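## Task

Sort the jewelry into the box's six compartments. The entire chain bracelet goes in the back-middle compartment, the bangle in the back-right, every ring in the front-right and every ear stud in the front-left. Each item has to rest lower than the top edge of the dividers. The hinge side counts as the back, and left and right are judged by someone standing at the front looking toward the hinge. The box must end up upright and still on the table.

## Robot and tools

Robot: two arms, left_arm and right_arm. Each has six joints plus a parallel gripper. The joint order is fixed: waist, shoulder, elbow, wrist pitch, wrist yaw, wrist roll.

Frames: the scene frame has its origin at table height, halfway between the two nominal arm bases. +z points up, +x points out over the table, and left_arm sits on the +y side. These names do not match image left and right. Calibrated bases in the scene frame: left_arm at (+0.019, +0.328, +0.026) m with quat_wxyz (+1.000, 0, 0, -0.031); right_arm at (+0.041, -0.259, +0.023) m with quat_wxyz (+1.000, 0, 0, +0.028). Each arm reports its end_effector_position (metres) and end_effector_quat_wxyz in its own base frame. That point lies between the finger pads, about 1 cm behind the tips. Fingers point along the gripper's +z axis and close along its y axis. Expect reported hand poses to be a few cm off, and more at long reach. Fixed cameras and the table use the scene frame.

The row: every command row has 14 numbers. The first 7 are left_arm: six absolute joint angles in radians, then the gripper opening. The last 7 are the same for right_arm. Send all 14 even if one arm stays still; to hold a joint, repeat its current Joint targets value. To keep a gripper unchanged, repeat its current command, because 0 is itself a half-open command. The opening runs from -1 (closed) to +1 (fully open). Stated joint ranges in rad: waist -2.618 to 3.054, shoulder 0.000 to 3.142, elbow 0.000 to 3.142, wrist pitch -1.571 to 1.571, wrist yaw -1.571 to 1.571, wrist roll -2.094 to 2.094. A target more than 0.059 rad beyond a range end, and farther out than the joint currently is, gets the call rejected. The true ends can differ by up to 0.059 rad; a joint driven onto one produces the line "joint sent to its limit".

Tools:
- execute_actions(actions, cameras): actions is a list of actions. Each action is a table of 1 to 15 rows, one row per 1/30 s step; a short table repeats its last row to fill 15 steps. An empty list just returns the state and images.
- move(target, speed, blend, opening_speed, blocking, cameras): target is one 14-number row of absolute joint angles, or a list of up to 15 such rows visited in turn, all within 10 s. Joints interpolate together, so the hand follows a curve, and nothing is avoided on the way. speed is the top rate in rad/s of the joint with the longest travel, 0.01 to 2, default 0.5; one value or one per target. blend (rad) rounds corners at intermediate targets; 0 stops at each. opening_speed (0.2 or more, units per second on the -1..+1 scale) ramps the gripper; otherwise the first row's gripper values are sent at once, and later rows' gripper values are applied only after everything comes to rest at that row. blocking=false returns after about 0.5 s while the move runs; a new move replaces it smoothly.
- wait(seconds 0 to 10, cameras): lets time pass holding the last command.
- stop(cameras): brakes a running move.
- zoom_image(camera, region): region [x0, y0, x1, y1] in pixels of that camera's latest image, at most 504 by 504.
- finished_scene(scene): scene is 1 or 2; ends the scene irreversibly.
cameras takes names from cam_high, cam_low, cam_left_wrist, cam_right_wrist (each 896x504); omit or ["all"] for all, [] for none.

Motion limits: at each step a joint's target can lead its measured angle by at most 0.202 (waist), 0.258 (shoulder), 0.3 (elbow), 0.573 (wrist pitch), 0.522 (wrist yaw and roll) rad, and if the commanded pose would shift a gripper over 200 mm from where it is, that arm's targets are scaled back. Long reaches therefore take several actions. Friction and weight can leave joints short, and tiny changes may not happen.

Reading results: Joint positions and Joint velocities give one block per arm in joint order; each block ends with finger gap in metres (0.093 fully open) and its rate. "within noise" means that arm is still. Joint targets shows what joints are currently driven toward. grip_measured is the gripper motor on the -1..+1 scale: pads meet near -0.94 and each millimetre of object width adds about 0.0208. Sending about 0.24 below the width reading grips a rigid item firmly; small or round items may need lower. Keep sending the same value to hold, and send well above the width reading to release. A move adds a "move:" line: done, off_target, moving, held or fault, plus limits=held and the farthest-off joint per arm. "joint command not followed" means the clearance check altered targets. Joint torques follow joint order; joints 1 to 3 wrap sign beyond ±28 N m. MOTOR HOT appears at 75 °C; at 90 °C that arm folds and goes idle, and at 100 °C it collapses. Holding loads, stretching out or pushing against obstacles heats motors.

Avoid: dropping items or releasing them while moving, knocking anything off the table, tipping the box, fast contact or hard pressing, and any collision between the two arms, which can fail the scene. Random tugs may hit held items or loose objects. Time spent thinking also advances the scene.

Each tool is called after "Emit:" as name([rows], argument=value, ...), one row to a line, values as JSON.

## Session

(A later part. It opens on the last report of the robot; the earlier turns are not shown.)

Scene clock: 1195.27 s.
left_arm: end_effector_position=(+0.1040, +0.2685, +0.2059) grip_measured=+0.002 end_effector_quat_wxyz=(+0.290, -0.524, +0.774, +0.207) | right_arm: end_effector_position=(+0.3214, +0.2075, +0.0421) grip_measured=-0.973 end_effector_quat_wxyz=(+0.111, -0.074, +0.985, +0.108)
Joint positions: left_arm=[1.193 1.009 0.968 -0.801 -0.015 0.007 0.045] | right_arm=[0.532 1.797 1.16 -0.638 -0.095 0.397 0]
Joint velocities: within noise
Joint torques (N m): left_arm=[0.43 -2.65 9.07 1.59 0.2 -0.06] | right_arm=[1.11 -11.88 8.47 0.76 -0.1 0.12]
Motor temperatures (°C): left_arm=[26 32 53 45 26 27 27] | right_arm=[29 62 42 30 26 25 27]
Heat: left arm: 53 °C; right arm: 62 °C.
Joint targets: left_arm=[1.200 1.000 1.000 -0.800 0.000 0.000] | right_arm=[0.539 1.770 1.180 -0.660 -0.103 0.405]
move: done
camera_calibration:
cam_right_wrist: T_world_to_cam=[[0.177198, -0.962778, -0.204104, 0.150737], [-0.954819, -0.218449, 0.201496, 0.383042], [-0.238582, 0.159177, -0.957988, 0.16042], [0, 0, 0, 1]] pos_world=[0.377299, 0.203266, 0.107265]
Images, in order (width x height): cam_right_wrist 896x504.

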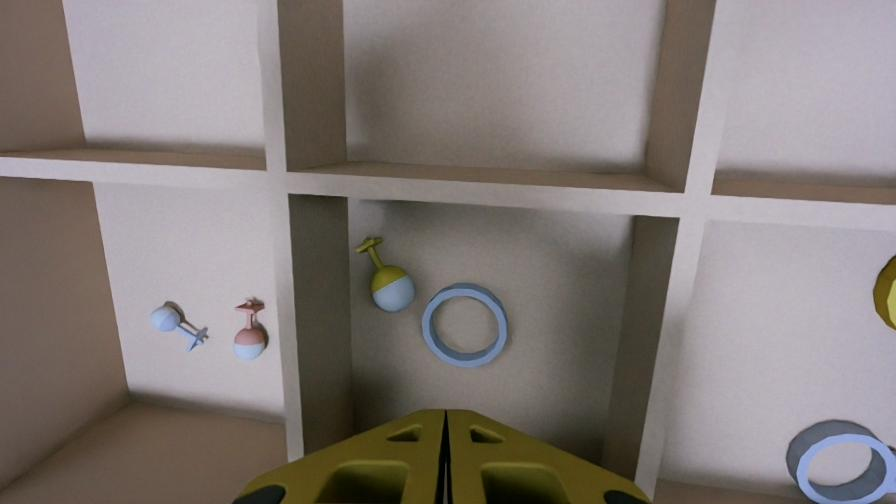

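Emit:
move([
  [1.2,1.0,1.0,-0.8,0,0,0,0.56,1.90,1.45,-1.0,0,0.41,-0.80],
  [1.2,1.0,1.0,-0.8,0,0,0,0.584,2.120,1.630,-1.113,0.080,0.430,-0.80],
], speed=0.3, blend=0.03, cameras=["cam_right_wrist"])

Scene clock: 1225.03 s.
left_arm: end_effector_position=(+0.1040, +0.2685, +0.2059) grip_measured=+0.002 end_effector_quat_wxyz=(+0.290, -0.524, +0.774, +0.207) | right_arm: end_effector_position=(+0.3362, +0.2052, +0.0352) grip_measured=-0.802 end_effector_quat_wxyz=(+0.009, -0.080, +0.996, -0.036)
Joint positions: left_arm=[1.193 1.009 0.968 -0.801 -0.015 0.007 0.045] | right_arm=[0.578 2.103 1.607 -1.093 0.071 0.418 0.007]
Joint velocities: within noise
Joint torques (N m): left_arm=[0.42 -2.63 9.07 1.59 0.21 -0.06] | right_arm=[0.99 -10.24 8.42 0.08 0.17 0.18]
Motor temperatures (°C): left_arm=[26 32 53 45 26 27 27] | right_arm=[29 64 43 30 26 25 27]
Heat: left arm: 53 °C; right arm: 64 °C.
Joint targets: left_arm=[1.200 1.000 1.000 -0.800 0.000 0.000] | right_arm=[0.584 2.120 1.630 -1.113 0.080 0.430]
move: done
camera_calibration:
cam_right_wrist: T_world_to_cam=[[0.166365, -0.984115, 0.061966, 0.143088], [-0.897356, -0.12505, 0.423221, 0.351702], [-0.408749, -0.126015, -0.903905, 0.271557], [0, 0, 0, 1]] pos_world=[0.402795, 0.219016, 0.0877481]
Images, in order (width x height): cam_right_wrist 896x504.

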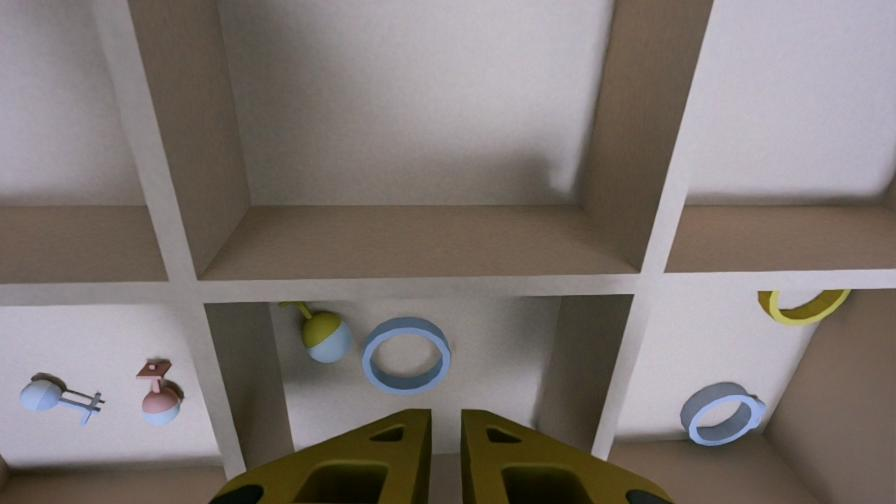

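Emit:
move([
  [1.2,1.0,1.0,-0.8,0,0,0,0.613,2.169,1.640,-1.108,0.150,0.462,-0.80],
], speed=0.2, cameras=["cam_right_wrist"])

Scene clock: 1249.33 s.
left_arm: end_effector_position=(+0.1040, +0.2685, +0.2059) grip_measured=+0.002 end_effector_quat_wxyz=(+0.290, -0.524, +0.774, +0.207) | right_arm: end_effector_position=(+0.3359, +0.2047, +0.0215) grip_measured=-0.802 end_effector_quat_wxyz=(+0.011, -0.081, +0.994, -0.075)
Joint positions: left_arm=[1.193 1.009 0.968 -0.801 -0.015 0.007 0.045] | right_arm=[0.608 2.15 1.619 -1.095 0.141 0.449 0.007]
Joint velocities: within noise
Joint torques (N m): left_arm=[0.43 -2.63 9.09 1.59 0.21 -0.05] | right_arm=[0.95 -10.33 8.14 0.09 0.18 0.21]
Motor temperatures (°C): left_arm=[26 32 53 45 26 27 27] | right_arm=[29 64 44 29 26 25 27]
Heat: left arm: 53 °C; right arm: 64 °C.
Joint targets: left_arm=[1.200 1.000 1.000 -0.800 0.000 0.000] | right_arm=[0.613 2.169 1.640 -1.108 0.150 0.462]
move: done
camera_calibration:
cam_right_wrist: T_world_to_cam=[[0.165735, -0.976062, 0.140839, 0.140425], [-0.901957, -0.0922817, 0.42185, 0.352069], [-0.398754, -0.196946, -0.89566, 0.26999], [0, 0, 0, 1]] pos_world=[0.401937, 0.222727, 0.0735216]
Images, in order (width x height): cam_right_wrist 896x504.

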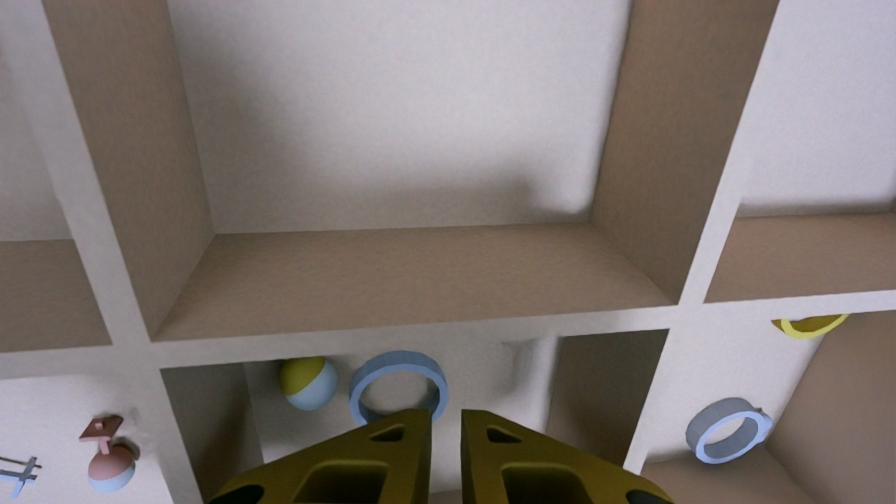

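Emit:
move([
  [1.2,1.0,1.0,-0.8,0,0,0,0.608,2.200,1.590,-1.035,0.150,0.462,-0.79],
], speed=0.15, cameras=["cam_right_wrist"])

Emit:
zoom_image(camera="cam_right_wrist", region=[200, 320, 700, 504])

Scene clock: 1261.27 s.
left_arm: end_effector_position=(+0.1040, +0.2685, +0.2059) grip_measured=+0.002 end_effector_quat_wxyz=(+0.290, -0.524, +0.774, +0.207) | right_arm: end_effector_position=(+0.3358, +0.2043, +0.0068) grip_measured=-0.792 end_effector_quat_wxyz=(+0.007, -0.081, +0.994, -0.079)
Joint positions: left_arm=[1.193 1.009 0.968 -0.801 -0.015 0.007 0.045] | right_arm=[0.608 2.178 1.6 -1.061 0.143 0.45 0.007]
Joint velocities: within noise
Joint torques (N m): left_arm=[0.43 -2.65 9.07 1.59 0.2 -0.05] | right_arm=[0.51 -10.1 5.04 0.47 0.22 0.18]
Motor temperatures (°C): left_arm=[26 32 53 45 26 27 27] | right_arm=[29 64 44 29 26 25 27]
Heat: left arm: 53 °C; right arm: 64 °C.
Joint targets: left_arm=[1.200 1.000 1.000 -0.800 0.000 0.000] | right_arm=[0.608 2.200 1.590 -1.035 0.150 0.462]
move: done
camera_calibration:
cam_right_wrist: T_world_to_cam=[[0.166302, -0.975054, 0.147014, 0.141676], [-0.898434, -0.0883819, 0.430122, 0.356053], [-0.406399, -0.203613, -0.89072, 0.260597], [0, 0, 0, 1]] pos_world=[0.402235, 0.222671, 0.0581442]
Images, in order (width x height): cam_right_wrist 896x504.

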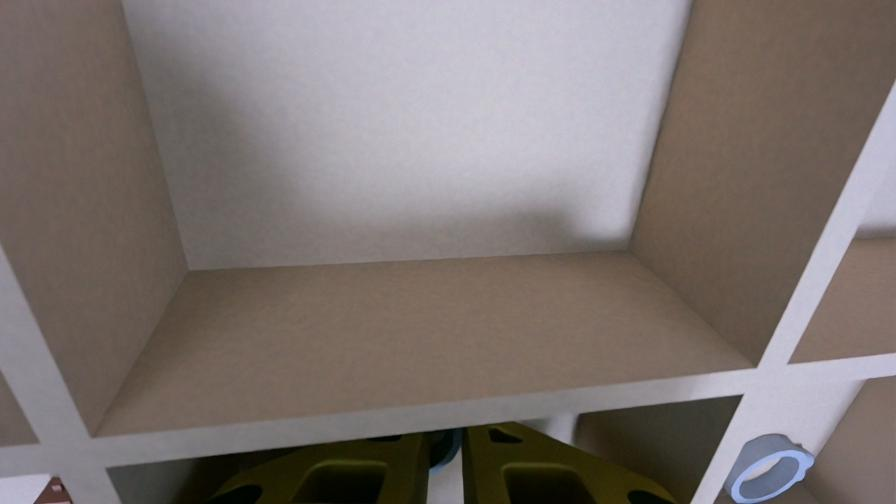

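Scaled by 1.008 from the camera's 896x504 image, which has a finer 1280x720 frame.

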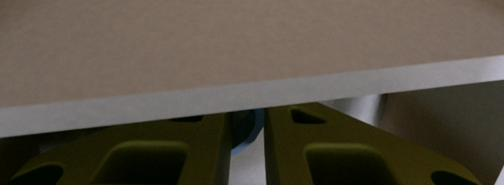

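Emit:
move([
  [1.2,1.0,1.0,-0.8,0,0,0,0.608,2.210,1.578,-1.012,0.150,0.462,-0.79],
  [1.2,1.0,1.0,-0.8,0,0,0,0.608,2.210,1.578,-1.012,0.150,0.462,-1],
], speed=0.12, opening_speed=0.4, cameras=["cam_right_wrist"])

Emit:
zoom_image(camera="cam_right_wrist", region=[200, 380, 700, 504])

Emit:
move([
  [1.2,1.0,1.0,-0.8,0,0,0,0.608,2.155,1.645,-1.13,0.150,0.462,-1],
], speed=0.12, cameras=["cam_right_wrist"])

Scene clock: 1277.50 s.
left_arm: end_effector_position=(+0.1040, +0.2685, +0.2059) grip_measured=+0.002 end_effector_quat_wxyz=(+0.290, -0.524, +0.774, +0.207) | right_arm: end_effector_position=(+0.3359, +0.2035, +0.0059) grip_measured=-0.966 end_effector_quat_wxyz=(+0.008, -0.081, +0.993, -0.081)
Joint positions: left_arm=[1.193 1.009 0.968 -0.801 -0.015 0.007 0.045] | right_arm=[0.608 2.178 1.596 -1.057 0.147 0.45 0]
Joint velocities: within noise
Joint torques (N m): left_arm=[0.42 -2.63 9.09 1.59 0.21 -0.05] | right_arm=[0.5 -9.13 4.33 0.66 0.18 0.18]
Motor temperatures (°C): left_arm=[26 32 53 45 26 27 27] | right_arm=[29 64 43 29 26 25 27]
Heat: left arm: 53 °C; right arm: 64 °C.
Joint targets: left_arm=[1.200 1.000 1.000 -0.800 0.000 0.000] | right_arm=[0.608 2.210 1.578 -1.012 0.150 0.462]
move: off_target (right_arm); target 2's new numbers were sent with right_arm's wrist pitch 0.045 rad from that target; right_arm: the wrist pitch is farthest, 0.045 rad from its target
camera_calibration:
cam_right_wrist: T_world_to_cam=[[0.166215, -0.974444, 0.151103, 0.140859], [-0.899526, -0.0870513, 0.428107, 0.35662], [-0.404012, -0.207079, -0.891006, 0.259511], [0, 0, 0, 1]] pos_world=[0.402222, 0.222043, 0.0572704]
Images, in order (width x height): cam_right_wrist 896x504.

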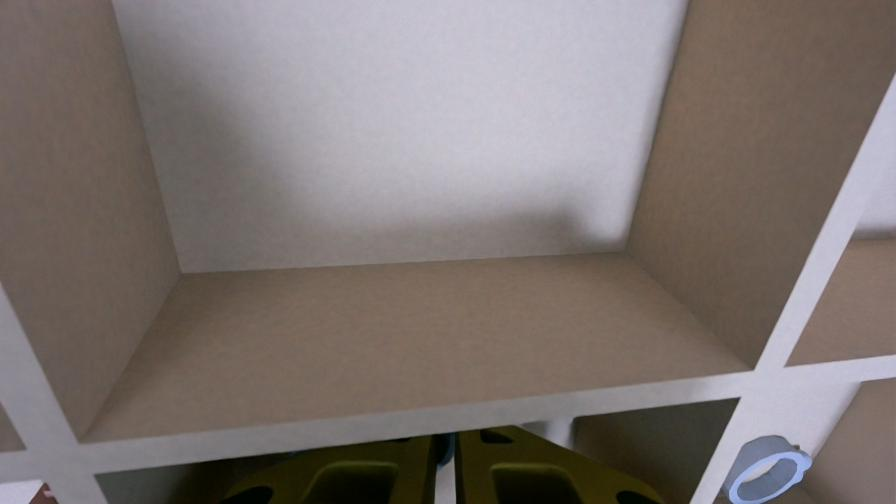

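Scaled by 1.008 from the camera's 896x504 image, which has a finer 1280x720 frame.

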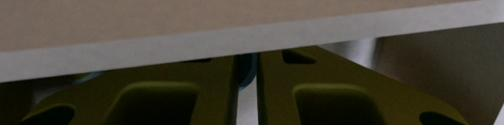

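Scene clock: 1279.03 s.
left_arm: end_effector_position=(+0.1040, +0.2685, +0.2059) grip_measured=+0.002 end_effector_quat_wxyz=(+0.290, -0.524, +0.774, +0.207) | right_arm: end_effector_position=(+0.3333, +0.2017, +0.0135) grip_measured=-0.966 end_effector_quat_wxyz=(-0.002, -0.082, +0.993, -0.086)
Joint positions: left_arm=[1.193 1.009 0.968 -0.801 -0.015 0.007 0.045] | right_arm=[0.608 2.178 1.626 -1.11 0.147 0.45 0]
Joint velocities: within noise
Joint torques (N m): left_arm=[0.43 -2.65 9.07 1.59 0.2 -0.05] | right_arm=[0.51 -14.35 7.82 -0.06 0.18 0.19]
Motor temperatures (°C): left_arm=[26 32 53 45 26 27 27] | right_arm=[29 65 43 29 26 25 27]
Heat: left arm: 53 °C; right arm: 65 °C.
Joint targets: left_arm=[1.200 1.000 1.000 -0.800 0.000 0.000] | right_arm=[0.608 2.155 1.645 -1.130 0.150 0.462]
move: done
camera_calibration:
cam_right_wrist: T_world_to_cam=[[0.169195, -0.972371, 0.160832, 0.136842], [-0.891173, -0.0812421, 0.446331, 0.346668], [-0.420933, -0.218846, -0.880297, 0.272776], [0, 0, 0, 1]] pos_world=[0.400609, 0.220921, 0.0633862]
Images, in order (width x height): cam_right_wrist 896x504.

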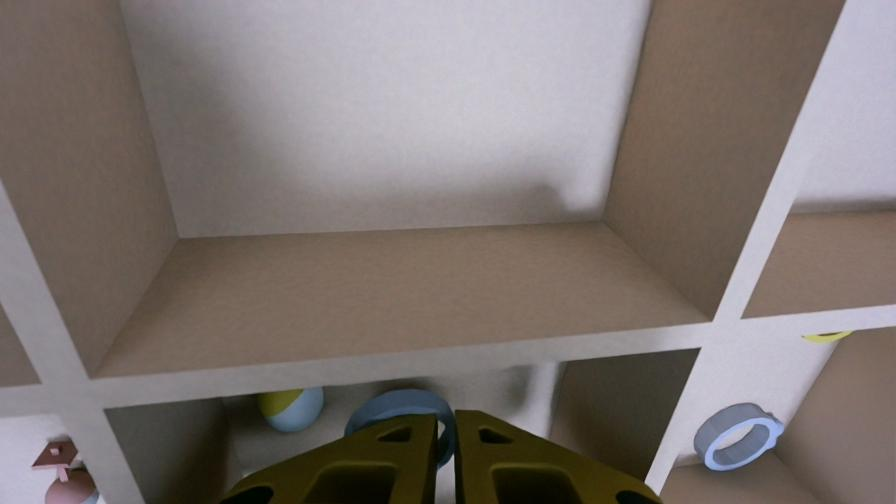

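Emit:
move([
  [1.2,1.0,1.0,-0.8,0,0,0,0.608,2.12,1.70,-1.22,0.150,0.462,-1],
  [1.2,1.0,1.0,-0.8,0,0,0,0.608,2.08,1.83,-1.39,0.150,0.462,-1],
], speed=0.2, blend=0.02, cameras=["cam_right_wrist"])

Scene clock: 1291.33 s.
left_arm: end_effector_position=(+0.1040, +0.2685, +0.2059) grip_measured=+0.002 end_effector_quat_wxyz=(+0.290, -0.524, +0.774, +0.207) | right_arm: end_effector_position=(+0.3292, +0.1989, +0.0856) grip_measured=-0.966 end_effector_quat_wxyz=(-0.006, -0.082, +0.993, -0.088)
Joint positions: left_arm=[1.193 1.009 0.968 -0.801 -0.015 0.007 0.045] | right_arm=[0.608 2.111 1.812 -1.37 0.147 0.45 0]
Joint velocities: within noise
Joint torques (N m): left_arm=[0.43 -2.63 9.07 1.59 0.21 -0.05] | right_arm=[0.51 -14.91 8.05 -0.06 0.17 0.18]
Motor temperatures (°C): left_arm=[26 32 53 45 26 27 27] | right_arm=[29 70 43 29 26 25 28]
Heat: left arm: 53 °C; right arm: 70 °C.
Joint targets: left_arm=[1.200 1.000 1.000 -0.800 0.000 0.000] | right_arm=[0.608 2.080 1.830 -1.390 0.150 0.462]
move: done
camera_calibration:
cam_right_wrist: T_world_to_cam=[[0.170264, -0.971628, 0.164162, 0.122411], [-0.888217, -0.0791864, 0.452549, 0.308751], [-0.42671, -0.222864, -0.876499, 0.336239], [0, 0, 0, 1]] pos_world=[0.396872, 0.218322, 0.134893]
Images, in order (width x height): cam_right_wrist 896x504.

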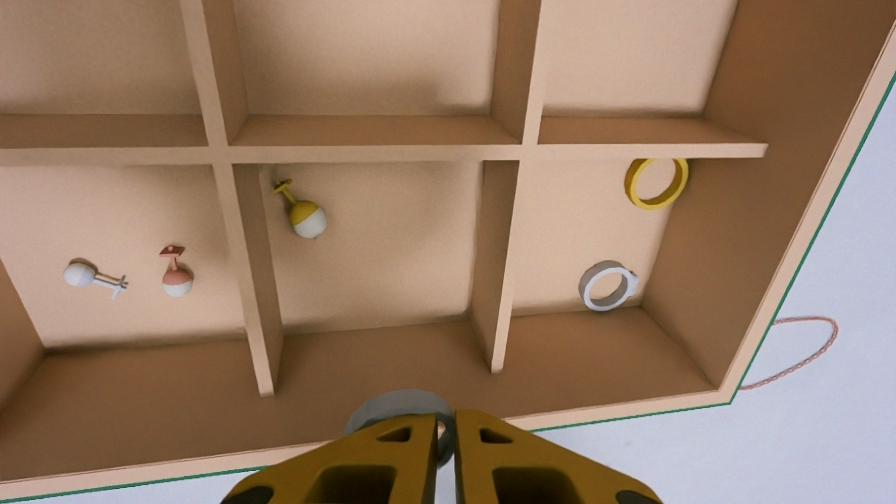

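Emit:
move([
  [1.2,1.0,1.0,-0.8,0,0,0,0.5,1.95,1.80,-1.42,0.08,0.35,-1],
  [1.2,1.0,1.0,-0.8,0,0,0,0.361,1.95,1.582,-1.18,0,0.203,-1],
], speed=0.4, blend=0.05, cameras=["cam_right_wrist","cam_low"])

Scene clock: 1309.90 s.
left_arm: end_effector_position=(+0.1040, +0.2685, +0.2059) grip_measured=+0.002 end_effector_quat_wxyz=(+0.290, -0.524, +0.774, +0.207) | right_arm: end_effector_position=(+0.3475, +0.1298, +0.0817) grip_measured=-0.966 end_effector_quat_wxyz=(+0.001, -0.073, +0.997, -0.004)
Joint positions: left_arm=[1.193 1.009 0.968 -0.801 -0.015 0.007 0.045] | right_arm=[0.362 1.963 1.591 -1.198 0.009 0.216 0]
Joint velocities: within noise
Joint torques (N m): left_arm=[0.43 -2.63 9.07 1.59 0.2 -0.05] | right_arm=[0.42 -12.01 5.63 0.52 -0.02 -0.07]
Motor temperatures (°C): left_arm=[26 32 53 45 26 27 27] | right_arm=[29 72 43 29 26 25 28]
Heat: left arm: 53 °C; right arm: 72 °C.
Joint targets: left_arm=[1.200 1.000 1.000 -0.800 0.000 0.000] | right_arm=[0.361 1.950 1.582 -1.180 0.000 0.203]
move: done
camera_calibration:
cam_right_wrist: T_world_to_cam=[[0.152051, -0.988372, -0.00127327, 0.0748319], [-0.890778, -0.137595, 0.433107, 0.331285], [-0.428246, -0.0647203, -0.901341, 0.307318], [0, 0, 0, 1]] pos_world=[0.415331, 0.139435, 0.133612]
Images, in order (width x height): cam_low 896x504, cam_right_wrist 896x504.

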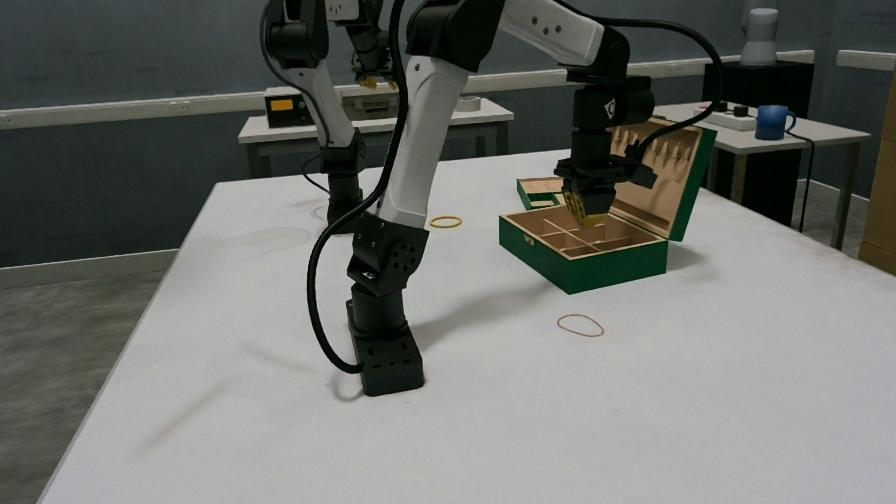

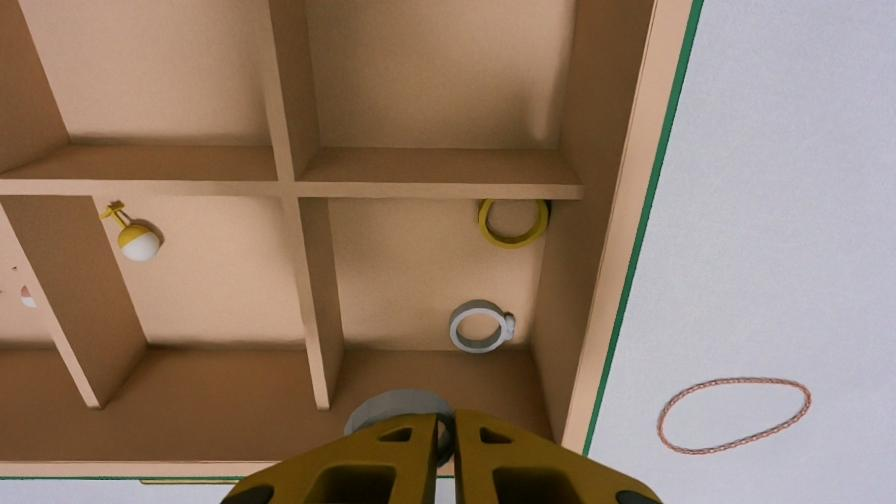

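Emit:
move([
  [1.2,1.0,1.0,-0.8,0,0,0,0.361,2.00,1.46,-1.03,0,0.203,-1],
  [1.2,1.0,1.0,-0.8,0,0,0,0.361,2.037,1.386,-0.922,0,0.203,-1],
], speed=0.25, blend=0.02, cameras=["cam_right_wrist"])

Emit:
move(target=[1.2,1.0,1.0,-0.8,0,0,0,0.361,2.037,1.386,-0.922,0,0.203,-0.8], opening_speed=0.3, cameras=[])

Emit:
move([
  [1.2,1.0,1.0,-0.8,0,0,0,0.361,1.985,1.46,-1.04,0,0.203,-0.8],
  [1.2,1.0,1.0,-0.8,0,0,0,0.361,1.80,1.55,-1.3,0,0.203,-0.9],
], speed=0.3, blend=0.02, cameras=["cam_right_wrist"])

Scene clock: 1332.23 s.
left_arm: end_effector_position=(+0.1040, +0.2685, +0.2059) grip_measured=+0.002 end_effector_quat_wxyz=(+0.290, -0.524, +0.774, +0.207) | right_arm: end_effector_position=(+0.3459, +0.1293, +0.0136) grip_measured=-0.966 end_effector_quat_wxyz=(+0.003, -0.073, +0.997, -0.004)
Joint positions: left_arm=[1.193 1.009 0.968 -0.801 -0.015 0.007 0.045] | right_arm=[0.362 2.021 1.394 -0.94 0.008 0.215 0]
Joint velocities: within noise
Joint torques (N m): left_arm=[0.43 -2.63 9.07 1.59 0.2 -0.06] | right_arm=[0.42 -9.39 5.3 0.54 -0.05 -0.07]
Motor temperatures (°C): left_arm=[26 32 54 45 26 27 27] | right_arm=[29 71 42 29 26 25 28]
Heat: left arm: 54 °C; right arm: 71 °C.
Joint targets: left_arm=[1.200 1.000 1.000 -0.800 0.000 0.000] | right_arm=[0.361 2.037 1.386 -0.922 0.000 0.203]
move: done
camera_calibration:
cam_right_wrist: T_world_to_cam=[[0.152812, -0.988251, -0.00272809, 0.0742725], [-0.891939, -0.139107, 0.430225, 0.359959], [-0.42555, -0.0633103, -0.902718, 0.244117], [0, 0, 0, 1]] pos_world=[0.413595, 0.138928, 0.0657082]
Images, in order (width x height): cam_right_wrist 896x504.

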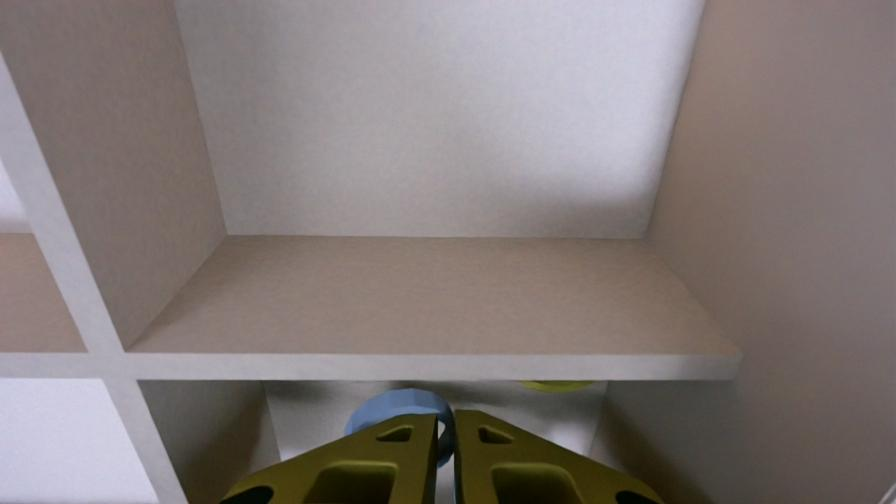

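Scene clock: 1333.10 s.
left_arm: end_effector_position=(+0.1040, +0.2685, +0.2059) grip_measured=+0.002 end_effector_quat_wxyz=(+0.290, -0.524, +0.774, +0.207) | right_arm: end_effector_position=(+0.3462, +0.1294, +0.0136) grip_measured=-0.802 end_effector_quat_wxyz=(+0.003, -0.073, +0.997, -0.003)
Joint positions: left_arm=[1.193 1.009 0.968 -0.801 -0.015 0.007 0.045] | right_arm=[0.362 2.021 1.394 -0.939 0.008 0.215 0.007]
Joint velocities: within noise
Joint torques (N m): left_arm=[0.42 -2.65 9.09 1.59 0.21 -0.05] | right_arm=[0.42 -9.39 5.29 0.54 -0.04 -0.07]
Motor temperatures (°C): left_arm=[26 32 54 45 26 27 27] | right_arm=[29 71 42 29 26 25 28]
Heat: left arm: 54 °C; right arm: 71 °C.
Joint targets: left_arm=[1.200 1.000 1.000 -0.800 0.000 0.000] | right_arm=[0.361 2.037 1.386 -0.922 0.000 0.203]
move: done
No camera images: "cameras" was empty.

Scene clock: 1335.53 s.
left_arm: end_effector_position=(+0.1040, +0.2685, +0.2059) grip_measured=+0.002 end_effector_quat_wxyz=(+0.290, -0.524, +0.774, +0.207) | right_arm: end_effector_position=(+0.3164, +0.1182, +0.1148) grip_measured=-0.898 end_effector_quat_wxyz=(+0.002, -0.073, +0.997, -0.004)
Joint positions: left_arm=[1.193 1.009 0.968 -0.801 -0.015 0.007 0.045] | right_arm=[0.362 1.821 1.533 -1.281 0.008 0.215 0.002]
Joint velocities: within noise
Joint torques (N m): left_arm=[0.43 -2.63 9.09 1.59 0.2 -0.06] | right_arm=[0.42 -11.45 8.13 0.13 -0.05 -0.07]
Motor temperatures (°C): left_arm=[26 32 54 45 26 27 27] | right_arm=[29 71 43 29 26 25 28]
Heat: left arm: 54 °C; right arm: 71 °C.
Joint targets: left_arm=[1.200 1.000 1.000 -0.800 0.000 0.000] | right_arm=[0.361 1.800 1.550 -1.300 0.000 0.203]
move: done
camera_calibration:
cam_right_wrist: T_world_to_cam=[[0.152809, -0.988253, -0.00249153, 0.0680113], [-0.891478, -0.138933, 0.431235, 0.28829], [-0.426516, -0.0636757, -0.902236, 0.322556], [0, 0, 0, 1]] pos_world=[0.384187, 0.127804, 0.166871]
Images, in order (width x height): cam_right_wrist 896x504.

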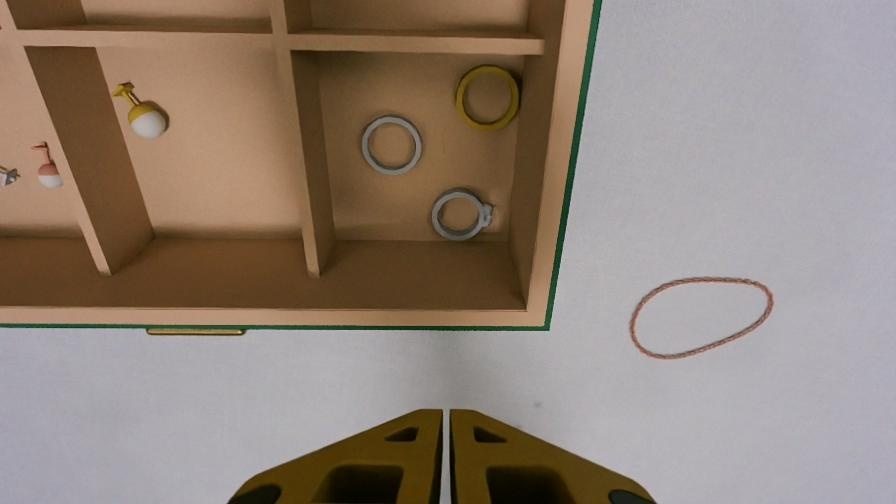

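Emit:
move([
  [1.2,1.0,1.0,-0.8,0,0,0,0.42,1.80,1.42,-0.98,-0.25,0.35,-1],
  [1.2,1.0,1.0,-0.8,0,0,0,0.448,1.930,1.265,-0.632,-0.372,0.380,-1],
], speed=0.4, blend=0.05, cameras=["cam_right_wrist"])

Scene clock: 1381.13 s.
left_arm: end_effector_position=(+0.1040, +0.2685, +0.2059) grip_measured=+0.002 end_effector_quat_wxyz=(+0.290, -0.524, +0.774, +0.207) | right_arm: end_effector_position=(+0.3405, +0.2275, +0.0408) grip_measured=-0.973 end_effector_quat_wxyz=(+0.055, -0.062, +0.972, +0.219)
Joint positions: left_arm=[1.193 1.009 0.968 -0.801 -0.015 0.007 0.045] | right_arm=[0.442 1.915 1.273 -0.649 -0.364 0.367 0]
Joint velocities: within noise
Joint torques (N m): left_arm=[0.43 -2.65 9.09 1.59 0.2 -0.05] | right_arm=[0.98 -9.03 5.78 1.12 -0.26 0.14]
Motor temperatures (°C): left_arm=[26 32 54 45 26 27 27] | right_arm=[29 64 45 29 26 25 27]
Heat: left arm: 54 °C; right arm: 64 °C.
Joint targets: left_arm=[1.200 1.000 1.000 -0.800 0.000 0.000] | right_arm=[0.448 1.930 1.265 -0.632 -0.372 0.380]
move: done
camera_calibration:
cam_right_wrist: T_world_to_cam=[[0.151214, -0.891669, -0.426685, 0.168089], [-0.92178, -0.28309, 0.264918, 0.406777], [-0.357009, 0.353251, -0.86473, 0.152969], [0, 0, 0, 1]] pos_world=[0.404153, 0.210998, 0.0962354]
Images, in order (width x height): cam_right_wrist 896x504.

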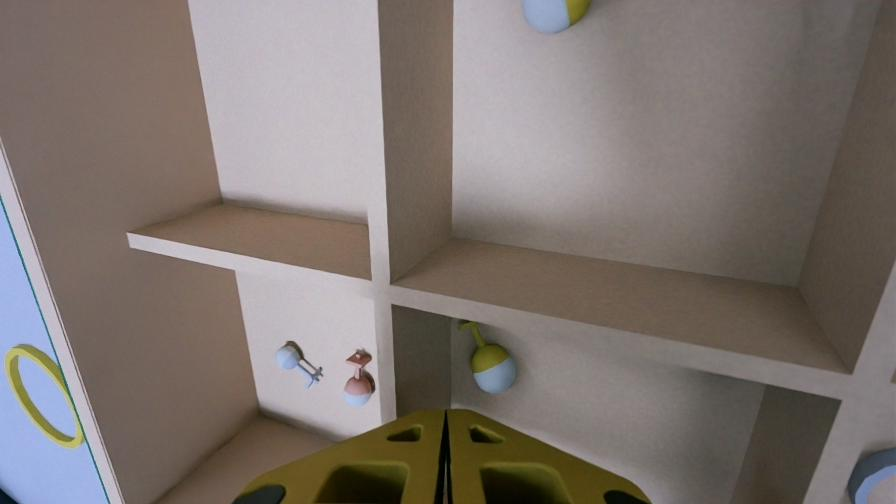

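Emit:
move([
  [1.2,1.0,1.0,-0.8,0,0,0,0.461,1.939,1.280,-0.637,-0.372,0.380,-1],
  [1.2,1.0,1.0,-0.8,0,0,0,0.461,1.972,1.238,-0.565,-0.372,0.380,-1],
], speed=0.15, cameras=["cam_right_wrist"])

Emit:
zoom_image(camera="cam_right_wrist", region=[300, 300, 700, 504])

Scene clock: 1397.63 s.
left_arm: end_effector_position=(+0.1040, +0.2685, +0.2059) grip_measured=+0.002 end_effector_quat_wxyz=(+0.290, -0.524, +0.774, +0.207) | right_arm: end_effector_position=(+0.3388, +0.2326, +0.0247) grip_measured=-0.973 end_effector_quat_wxyz=(+0.053, -0.067, +0.972, +0.218)
Joint positions: left_arm=[1.193 1.009 0.968 -0.801 -0.015 0.007 0.045] | right_arm=[0.456 1.948 1.25 -0.597 -0.362 0.368 0]
Joint velocities: within noise
Joint torques (N m): left_arm=[0.42 -2.63 9.1 1.59 0.2 -0.05] | right_arm=[0.92 -8.32 5.23 1.27 -0.29 0.15]
Motor temperatures (°C): left_arm=[26 32 54 45 26 27 27] | right_arm=[29 63 44 29 26 25 27]
Heat: left arm: 54 °C; right arm: 63 °C.
Joint targets: left_arm=[1.200 1.000 1.000 -0.800 0.000 0.000] | right_arm=[0.461 1.972 1.238 -0.565 -0.372 0.380]
move: done
camera_calibration:
cam_right_wrist: T_world_to_cam=[[0.161284, -0.890868, -0.424666, 0.162363], [-0.917394, -0.293969, 0.268273, 0.411893], [-0.363835, 0.346318, -0.86469, 0.140534], [0, 0, 0, 1]] pos_world=[0.402812, 0.217058, 0.0799687]
Images, in order (width x height): cam_right_wrist 896x504.

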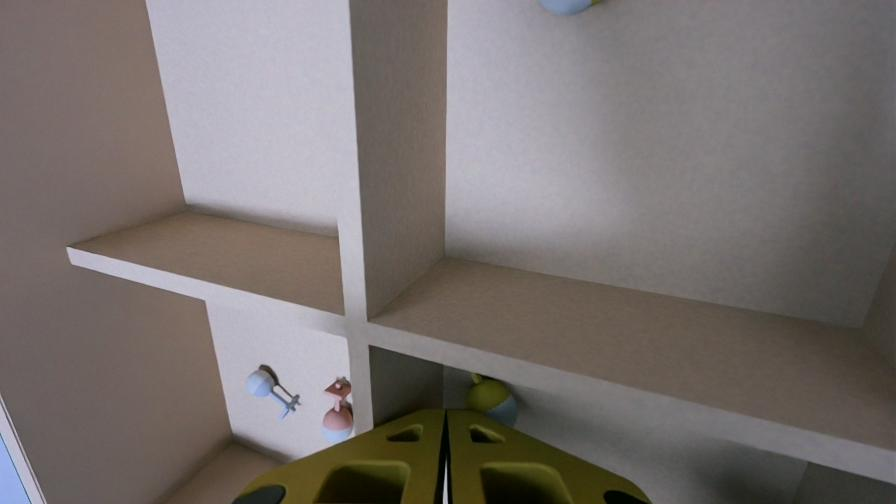

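Scaled by 1.260 from the camera's 896x504 image, which has a finer 1280x720 frame.

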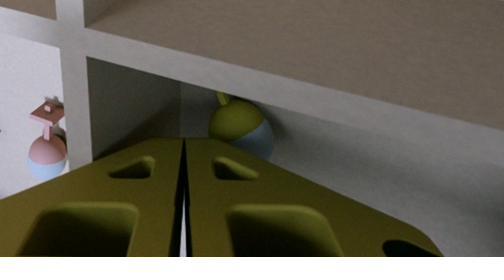

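Emit:
move([
  [1.2,1.0,1.0,-0.8,0,0,0,0.461,1.90,1.40,-0.85,-0.30,0.45,-1],
  [1.2,1.0,1.0,-0.8,0,0,0,0.595,2.13,1.78,-1.22,0,2.02,-1],
  [1.2,1.0,1.0,-0.8,0,0,0,0.609,2.177,1.678,-1.073,0,2.025,-1],
], speed=0.5, blend=0.03, cameras=["cam_right_wrist"])

Scene clock: 1434.83 s.
left_arm: end_effector_position=(+0.1040, +0.2685, +0.2059) grip_measured=+0.002 end_effector_quat_wxyz=(+0.290, -0.524, +0.774, +0.207) | right_arm: end_effector_position=(+0.3374, +0.2334, +0.0295) grip_measured=-0.973 end_effector_quat_wxyz=(-0.004, +0.648, +0.762, -0.004)
Joint positions: left_arm=[1.193 1.009 0.968 -0.801 -0.015 0.007 0.045] | right_arm=[0.603 2.165 1.684 -1.1 -0.005 2.013 0]
Joint velocities: within noise
Joint torques (N m): left_arm=[0.43 -2.63 9.09 1.59 0.2 -0.06] | right_arm=[0.95 -11.21 5.68 0.49 0.08 0.18]
Motor temperatures (°C): left_arm=[26 32 54 45 26 27 27] | right_arm=[29 62 42 30 26 25 27]
Heat: left arm: 54 °C; right arm: 62 °C.
Joint targets: left_arm=[1.200 1.000 1.000 -0.800 0.000 0.000] | right_arm=[0.609 2.177 1.678 -1.073 0.000 2.025]
move: done
camera_calibration:
cam_right_wrist: T_world_to_cam=[[-0.985899, -0.16734, 0.00108489, 0.370924], [-0.150263, 0.888104, 0.434387, -0.130144], [-0.0736537, 0.428099, -0.900725, 0.0278979], [0, 0, 0, 1]] pos_world=[0.348192, 0.165709, 0.0812589]
Images, in order (width x height): cam_right_wrist 896x504.

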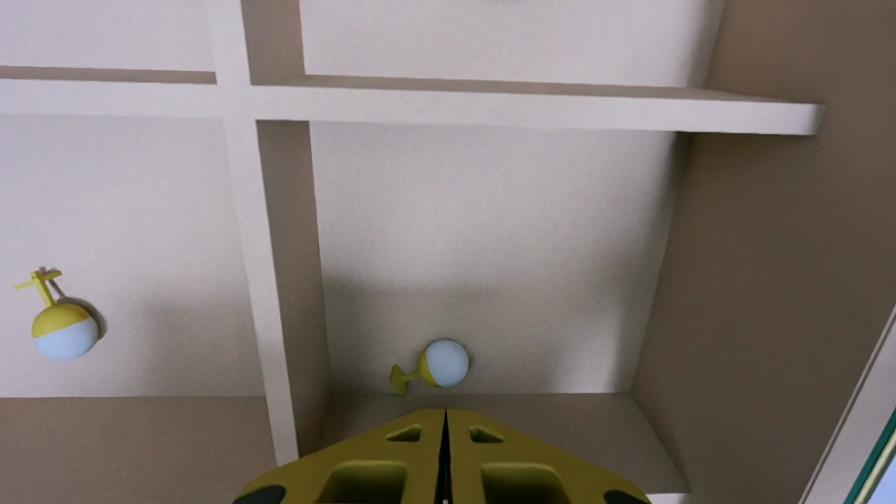

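Emit:
move([
  [1.2,1.0,1.0,-0.8,0,0,0,0.586,2.157,1.650,-1.065,0,2.015,-1],
  [1.2,1.0,1.0,-0.8,0,0,0,0.586,2.174,1.610,-1.01,0,2.015,-1],
], speed=0.12, cameras=["cam_right_wrist"])

Scene clock: 1449.50 s.
left_arm: end_effector_position=(+0.1040, +0.2685, +0.2059) grip_measured=+0.002 end_effector_quat_wxyz=(+0.290, -0.524, +0.774, +0.207) | right_arm: end_effector_position=(+0.3354, +0.2257, +0.0159) grip_measured=-0.973 end_effector_quat_wxyz=(-0.004, +0.653, +0.758, -0.009)
Joint positions: left_arm=[1.193 1.009 0.968 -0.801 -0.015 0.007 0.045] | right_arm=[0.591 2.165 1.628 -1.053 -0.002 2.013 0]
Joint velocities: within noise
Joint torques (N m): left_arm=[0.43 -2.66 9.07 1.59 0.2 -0.05] | right_arm=[0.02 -11.36 4.45 0.64 0.1 0.07]
Motor temperatures (°C): left_arm=[26 32 54 45 26 27 27] | right_arm=[29 66 42 29 26 25 27]
Heat: left arm: 54 °C; right arm: 66 °C.
Joint targets: left_arm=[1.200 1.000 1.000 -0.800 0.000 0.000] | right_arm=[0.586 2.174 1.610 -1.010 0.000 2.015]
move: off_target (right_arm); right_arm: the wrist pitch is farthest, 0.043 rad from its target
camera_calibration:
cam_right_wrist: T_world_to_cam=[[-0.987951, -0.154539, 0.00841637, 0.365415], [-0.136032, 0.893, 0.429005, -0.123399], [-0.0738141, 0.422691, -0.903263, 0.020156], [0, 0, 0, 1]] pos_world=[0.345714, 0.158147, 0.0680695]
Images, in order (width x height): cam_right_wrist 896x504.

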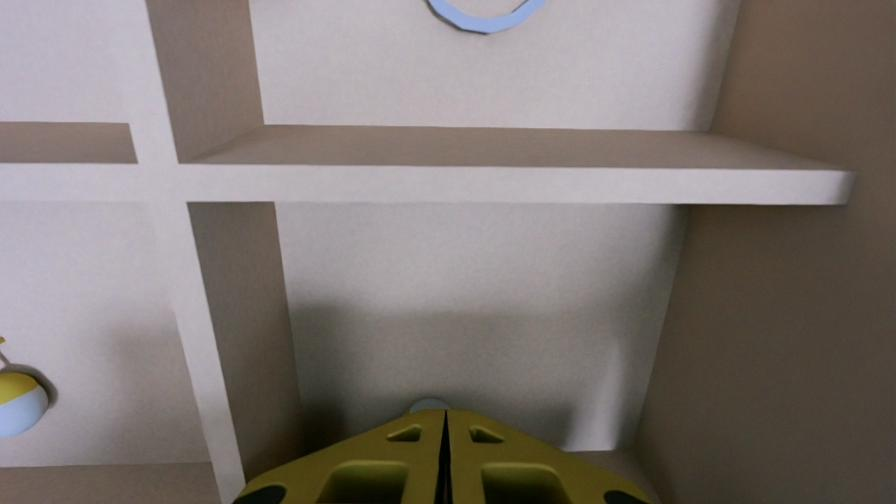

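Emit:
move([
  [1.2,1.0,1.0,-0.8,0,0,0,0.550,2.151,1.574,-0.998,0,1.98,-1],
  [1.2,1.0,1.0,-0.8,0,0,0,0.550,2.10,1.67,-1.16,0,1.98,-1],
], speed=0.06, cameras=["cam_right_wrist"])

Scene clock: 1461.23 s.
left_arm: end_effector_position=(+0.1040, +0.2685, +0.2059) grip_measured=+0.002 end_effector_quat_wxyz=(+0.290, -0.524, +0.774, +0.207) | right_arm: end_effector_position=(+0.3346, +0.2059, +0.0338) grip_measured=-0.973 end_effector_quat_wxyz=(-0.007, +0.659, +0.752, -0.026)
Joint positions: left_arm=[1.193 1.009 0.968 -0.801 -0.015 0.007 0.045] | right_arm=[0.552 2.134 1.651 -1.141 0.002 1.992 0]
Joint velocities: within noise
Joint torques (N m): left_arm=[0.42 -2.65 9.09 1.59 0.2 -0.06] | right_arm=[0.29 -15.21 7.94 -0.08 0.06 -0.06]
Motor temperatures (°C): left_arm=[26 32 54 45 26 27 27] | right_arm=[29 67 42 29 26 25 27]
Heat: left arm: 54 °C; right arm: 67 °C.
Joint targets: left_arm=[1.200 1.000 1.000 -0.800 0.000 0.000] | right_arm=[0.550 2.100 1.670 -1.160 0.000 1.980]
move: done
camera_calibration:
cam_right_wrist: T_world_to_cam=[[-0.98981, -0.137204, 0.038081, 0.357429], [-0.109386, 0.903899, 0.413524, -0.124207], [-0.0911586, 0.405145, -0.909697, 0.0542699], [0, 0, 0, 1]] pos_world=[0.345148, 0.139324, 0.0871205]
Images, in order (width x height): cam_right_wrist 896x504.

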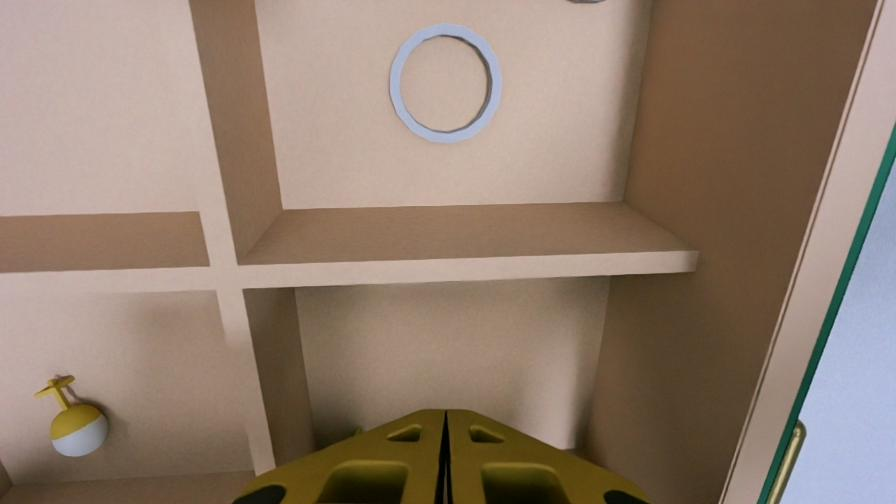

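Emit:
move([
  [1.2,1.0,1.0,-0.8,0,0,0,0.540,2.0,1.68,-1.26,0,1.95,-1],
], speed=0.3, cameras=["cam_right_wrist"])

Scene clock: 1465.97 s.
left_arm: end_effector_position=(+0.1040, +0.2685, +0.2059) grip_measured=+0.002 end_effector_quat_wxyz=(+0.290, -0.524, +0.774, +0.207) | right_arm: end_effector_position=(+0.3237, +0.1968, +0.0785) grip_measured=-0.973 end_effector_quat_wxyz=(-0.004, +0.650, +0.760, -0.014)
Joint positions: left_arm=[1.193 1.009 0.968 -0.801 -0.015 0.007 0.045] | right_arm=[0.547 2.024 1.664 -1.241 0.002 1.962 0]
Joint velocities: within noise
Joint torques (N m): left_arm=[0.43 -2.63 9.07 1.59 0.2 -0.05] | right_arm=[-0.12 -13.41 7.82 0.03 0.07 -0.06]
Motor temperatures (°C): left_arm=[26 32 54 45 26 27 27] | right_arm=[29 68 42 29 26 25 27]
Heat: left arm: 54 °C; right arm: 68 °C.
Joint targets: left_arm=[1.200 1.000 1.000 -0.800 0.000 0.000] | right_arm=[0.540 2.000 1.680 -1.260 0.000 1.950]
move: done
camera_calibration:
cam_right_wrist: T_world_to_cam=[[-0.986767, -0.161304, 0.0164718, 0.349149], [-0.139276, 0.895235, 0.423269, -0.125052], [-0.0830211, 0.415374, -0.905854, 0.092679], [0, 0, 0, 1]] pos_world=[0.334806, 0.129774, 0.131133]
Images, in order (width x height): cam_right_wrist 896x504.

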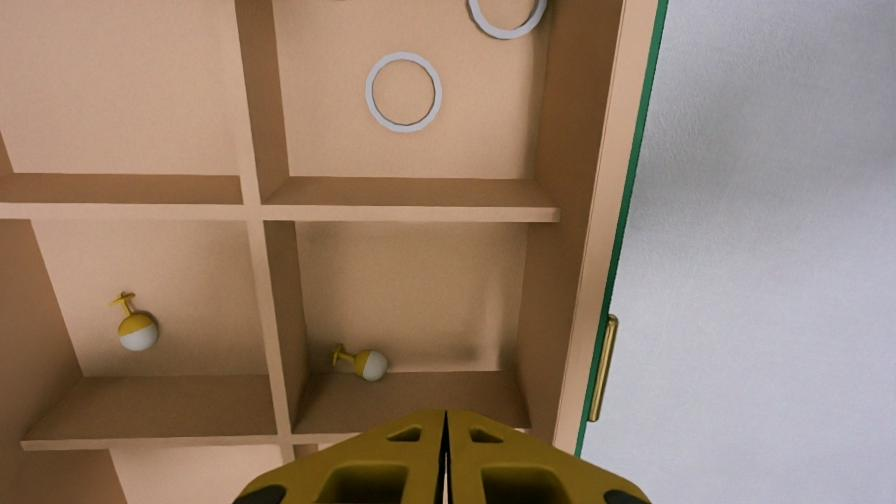

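Emit:
move([
  [1.2,1.0,1.0,-0.8,0,0,0,0.50,1.93,1.50,-0.95,-0.2,1.92,-0.75],
  [1.2,1.0,1.0,-0.8,0,0,0,0.477,1.950,1.348,-0.722,-0.295,1.91,-0.75],
], speed=0.4, blend=0.03, cameras=["cam_right_wrist"])

Scene clock: 1520.07 s.
left_arm: end_effector_position=(+0.1040, +0.2685, +0.2059) grip_measured=+0.002 end_effector_quat_wxyz=(+0.290, -0.524, +0.774, +0.207) | right_arm: end_effector_position=(+0.3403, +0.2321, +0.0380) grip_measured=-0.752 end_effector_quat_wxyz=(-0.092, +0.636, +0.750, +0.155)
Joint positions: left_arm=[1.193 1.009 0.968 -0.801 -0.015 0.007 0.045] | right_arm=[0.483 1.962 1.357 -0.74 -0.286 1.922 0.009]
Joint velocities: within noise
Joint torques (N m): left_arm=[0.43 -2.65 9.09 1.59 0.2 -0.05] | right_arm=[-0.03 -11.89 5.59 0.94 -0.18 -0.08]
Motor temperatures (°C): left_arm=[26 32 54 45 26 27 27] | right_arm=[29 71 43 29 26 25 27]
Heat: left arm: 54 °C; right arm: 71 °C.
Joint targets: left_arm=[1.200 1.000 1.000 -0.800 0.000 0.000] | right_arm=[0.477 1.950 1.348 -0.722 -0.295 1.910]
move: done
camera_calibration:
cam_right_wrist: T_world_to_cam=[[-0.981111, -0.145294, -0.127714, 0.371687], [-0.192795, 0.680302, 0.707121, -0.0798548], [-0.0158557, 0.718387, -0.695463, -0.0584421], [0, 0, 0, 1]] pos_world=[0.348344, 0.150313, 0.0632925]
Images, in order (width x height): cam_right_wrist 896x504.

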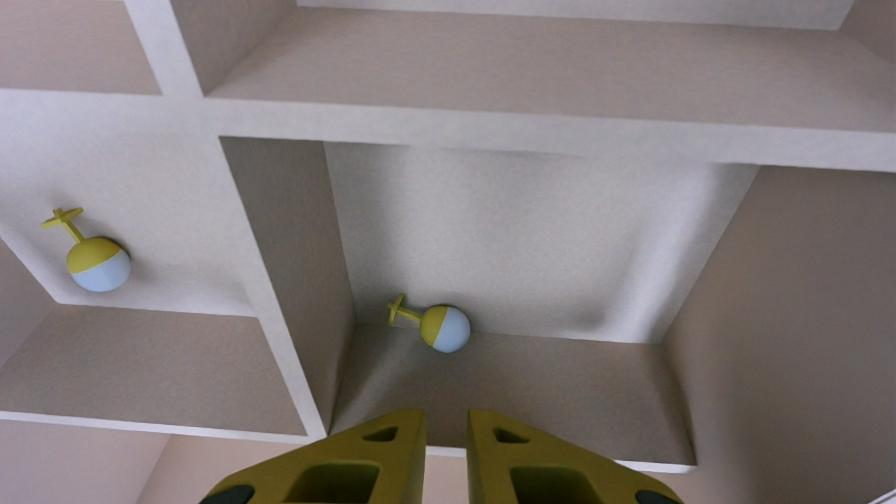

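Emit:
move([
  [1.2,1.0,1.0,-0.8,0,0,0,0.463,1.965,1.357,-0.72,-0.298,1.915,-0.75],
  [1.2,1.0,1.0,-0.8,0,0,0,0.463,1.988,1.312,-0.660,-0.298,1.915,-0.75],
], speed=0.15, cameras=["cam_right_wrist"])

Scene clock: 1536.00 s.
left_arm: end_effector_position=(+0.1040, +0.2685, +0.2059) grip_measured=+0.002 end_effector_quat_wxyz=(+0.290, -0.524, +0.774, +0.207) | right_arm: end_effector_position=(+0.3451, +0.2281, +0.0278) grip_measured=-0.752 end_effector_quat_wxyz=(-0.089, +0.640, +0.745, +0.164)
Joint positions: left_arm=[1.193 1.009 0.968 -0.801 -0.015 0.007 0.045] | right_arm=[0.467 1.971 1.321 -0.678 -0.29 1.922 0.009]
Joint velocities: within noise
Joint torques (N m): left_arm=[0.43 -2.63 9.09 1.59 0.2 -0.05] | right_arm=[0.12 -9.11 5.5 0.98 -0.2 -0.03]
Motor temperatures (°C): left_arm=[26 32 54 45 26 27 27] | right_arm=[29 70 42 29 26 25 27]
Heat: left arm: 54 °C; right arm: 70 °C.
Joint targets: left_arm=[1.200 1.000 1.000 -0.800 0.000 0.000] | right_arm=[0.463 1.988 1.312 -0.660 -0.298 1.915]
move: done
camera_calibration:
cam_right_wrist: T_world_to_cam=[[-0.981238, -0.129662, -0.14269, 0.371503], [-0.19276, 0.675182, 0.71202, -0.067958], [0.0040197, 0.726166, -0.687508, -0.07144], [0, 0, 0, 1]] pos_world=[0.35172, 0.145931, 0.0522816]
Images, in order (width x height): cam_right_wrist 896x504.

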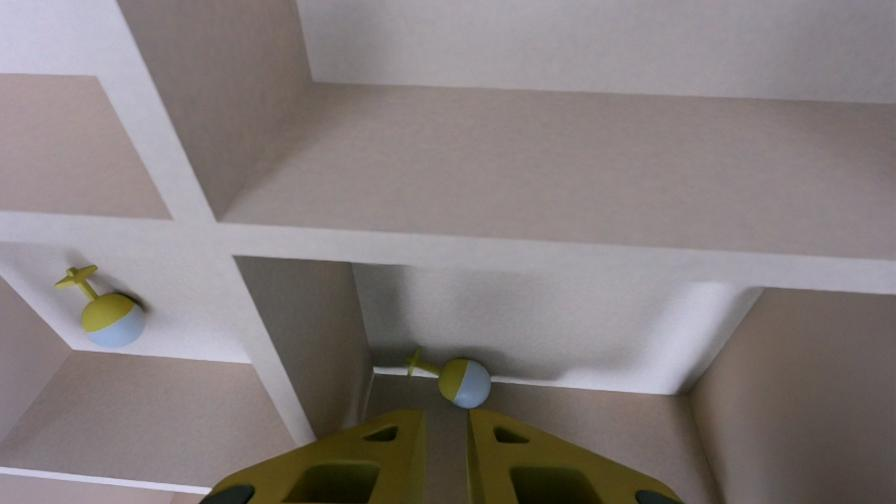

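Emit:
move([
  [1.2,1.0,1.0,-0.8,0,0,0,0.477,2.007,1.280,-0.610,-0.298,1.915,-0.75],
], speed=0.12, cameras=["cam_right_wrist"])

Emit:
zoom_image(camera="cam_right_wrist", region=[280, 340, 680, 504])

Scene clock: 1552.83 s.
left_arm: end_effector_position=(+0.1040, +0.2685, +0.2059) grip_measured=+0.002 end_effector_quat_wxyz=(+0.290, -0.524, +0.774, +0.207) | right_arm: end_effector_position=(+0.3403, +0.2295, +0.0213) grip_measured=-0.752 end_effector_quat_wxyz=(-0.095, +0.638, +0.747, +0.164)
Joint positions: left_arm=[1.193 1.009 0.968 -0.801 -0.015 0.007 0.045] | right_arm=[0.471 1.973 1.294 -0.652 -0.301 1.922 0.009]
Joint velocities: within noise
Joint torques (N m): left_arm=[0.43 -2.63 9.09 1.59 0.2 -0.05] | right_arm=[0.95 -7.43 4.96 1.21 -0.1 -0.02]
Motor temperatures (°C): left_arm=[26 32 54 45 26 27 27] | right_arm=[29 68 42 29 26 25 27]
Heat: left arm: 54 °C; right arm: 68 °C.
Joint targets: left_arm=[1.200 1.000 1.000 -0.800 0.000 0.000] | right_arm=[0.477 2.007 1.280 -0.610 -0.298 1.915]
move: off_target (right_arm); right_arm: the wrist pitch is farthest, 0.042 rad from its target
camera_calibration:
cam_right_wrist: T_world_to_cam=[[-0.981435, -0.135258, -0.13598, 0.367211], [-0.191689, 0.668124, 0.718934, -0.0641245], [-0.00638995, 0.731653, -0.681648, -0.0748134], [0, 0, 0, 1]] pos_world=[0.347624, 0.147249, 0.0450383]
Images, in order (width x height): cam_right_wrist 896x504.

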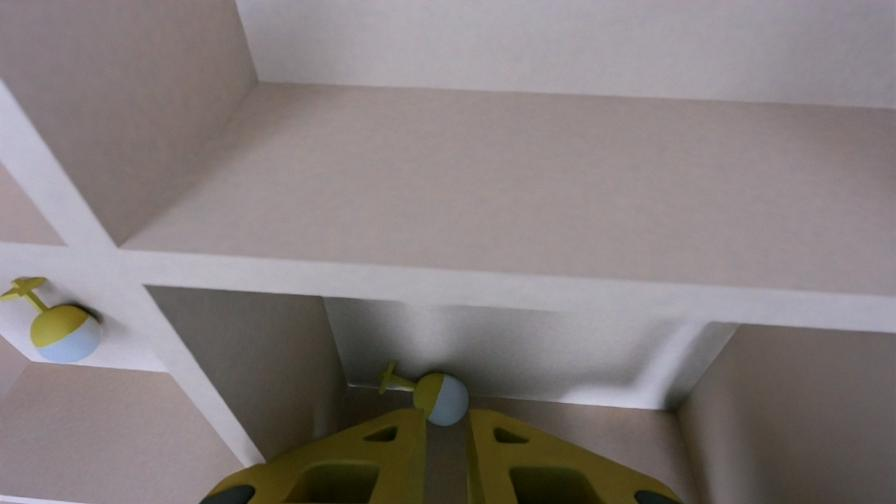

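Scaled by 1.260 from the camera's 896x504 image, which has a finer 1280x720 frame.

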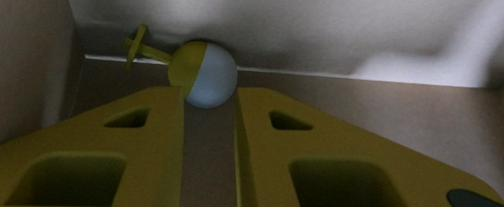

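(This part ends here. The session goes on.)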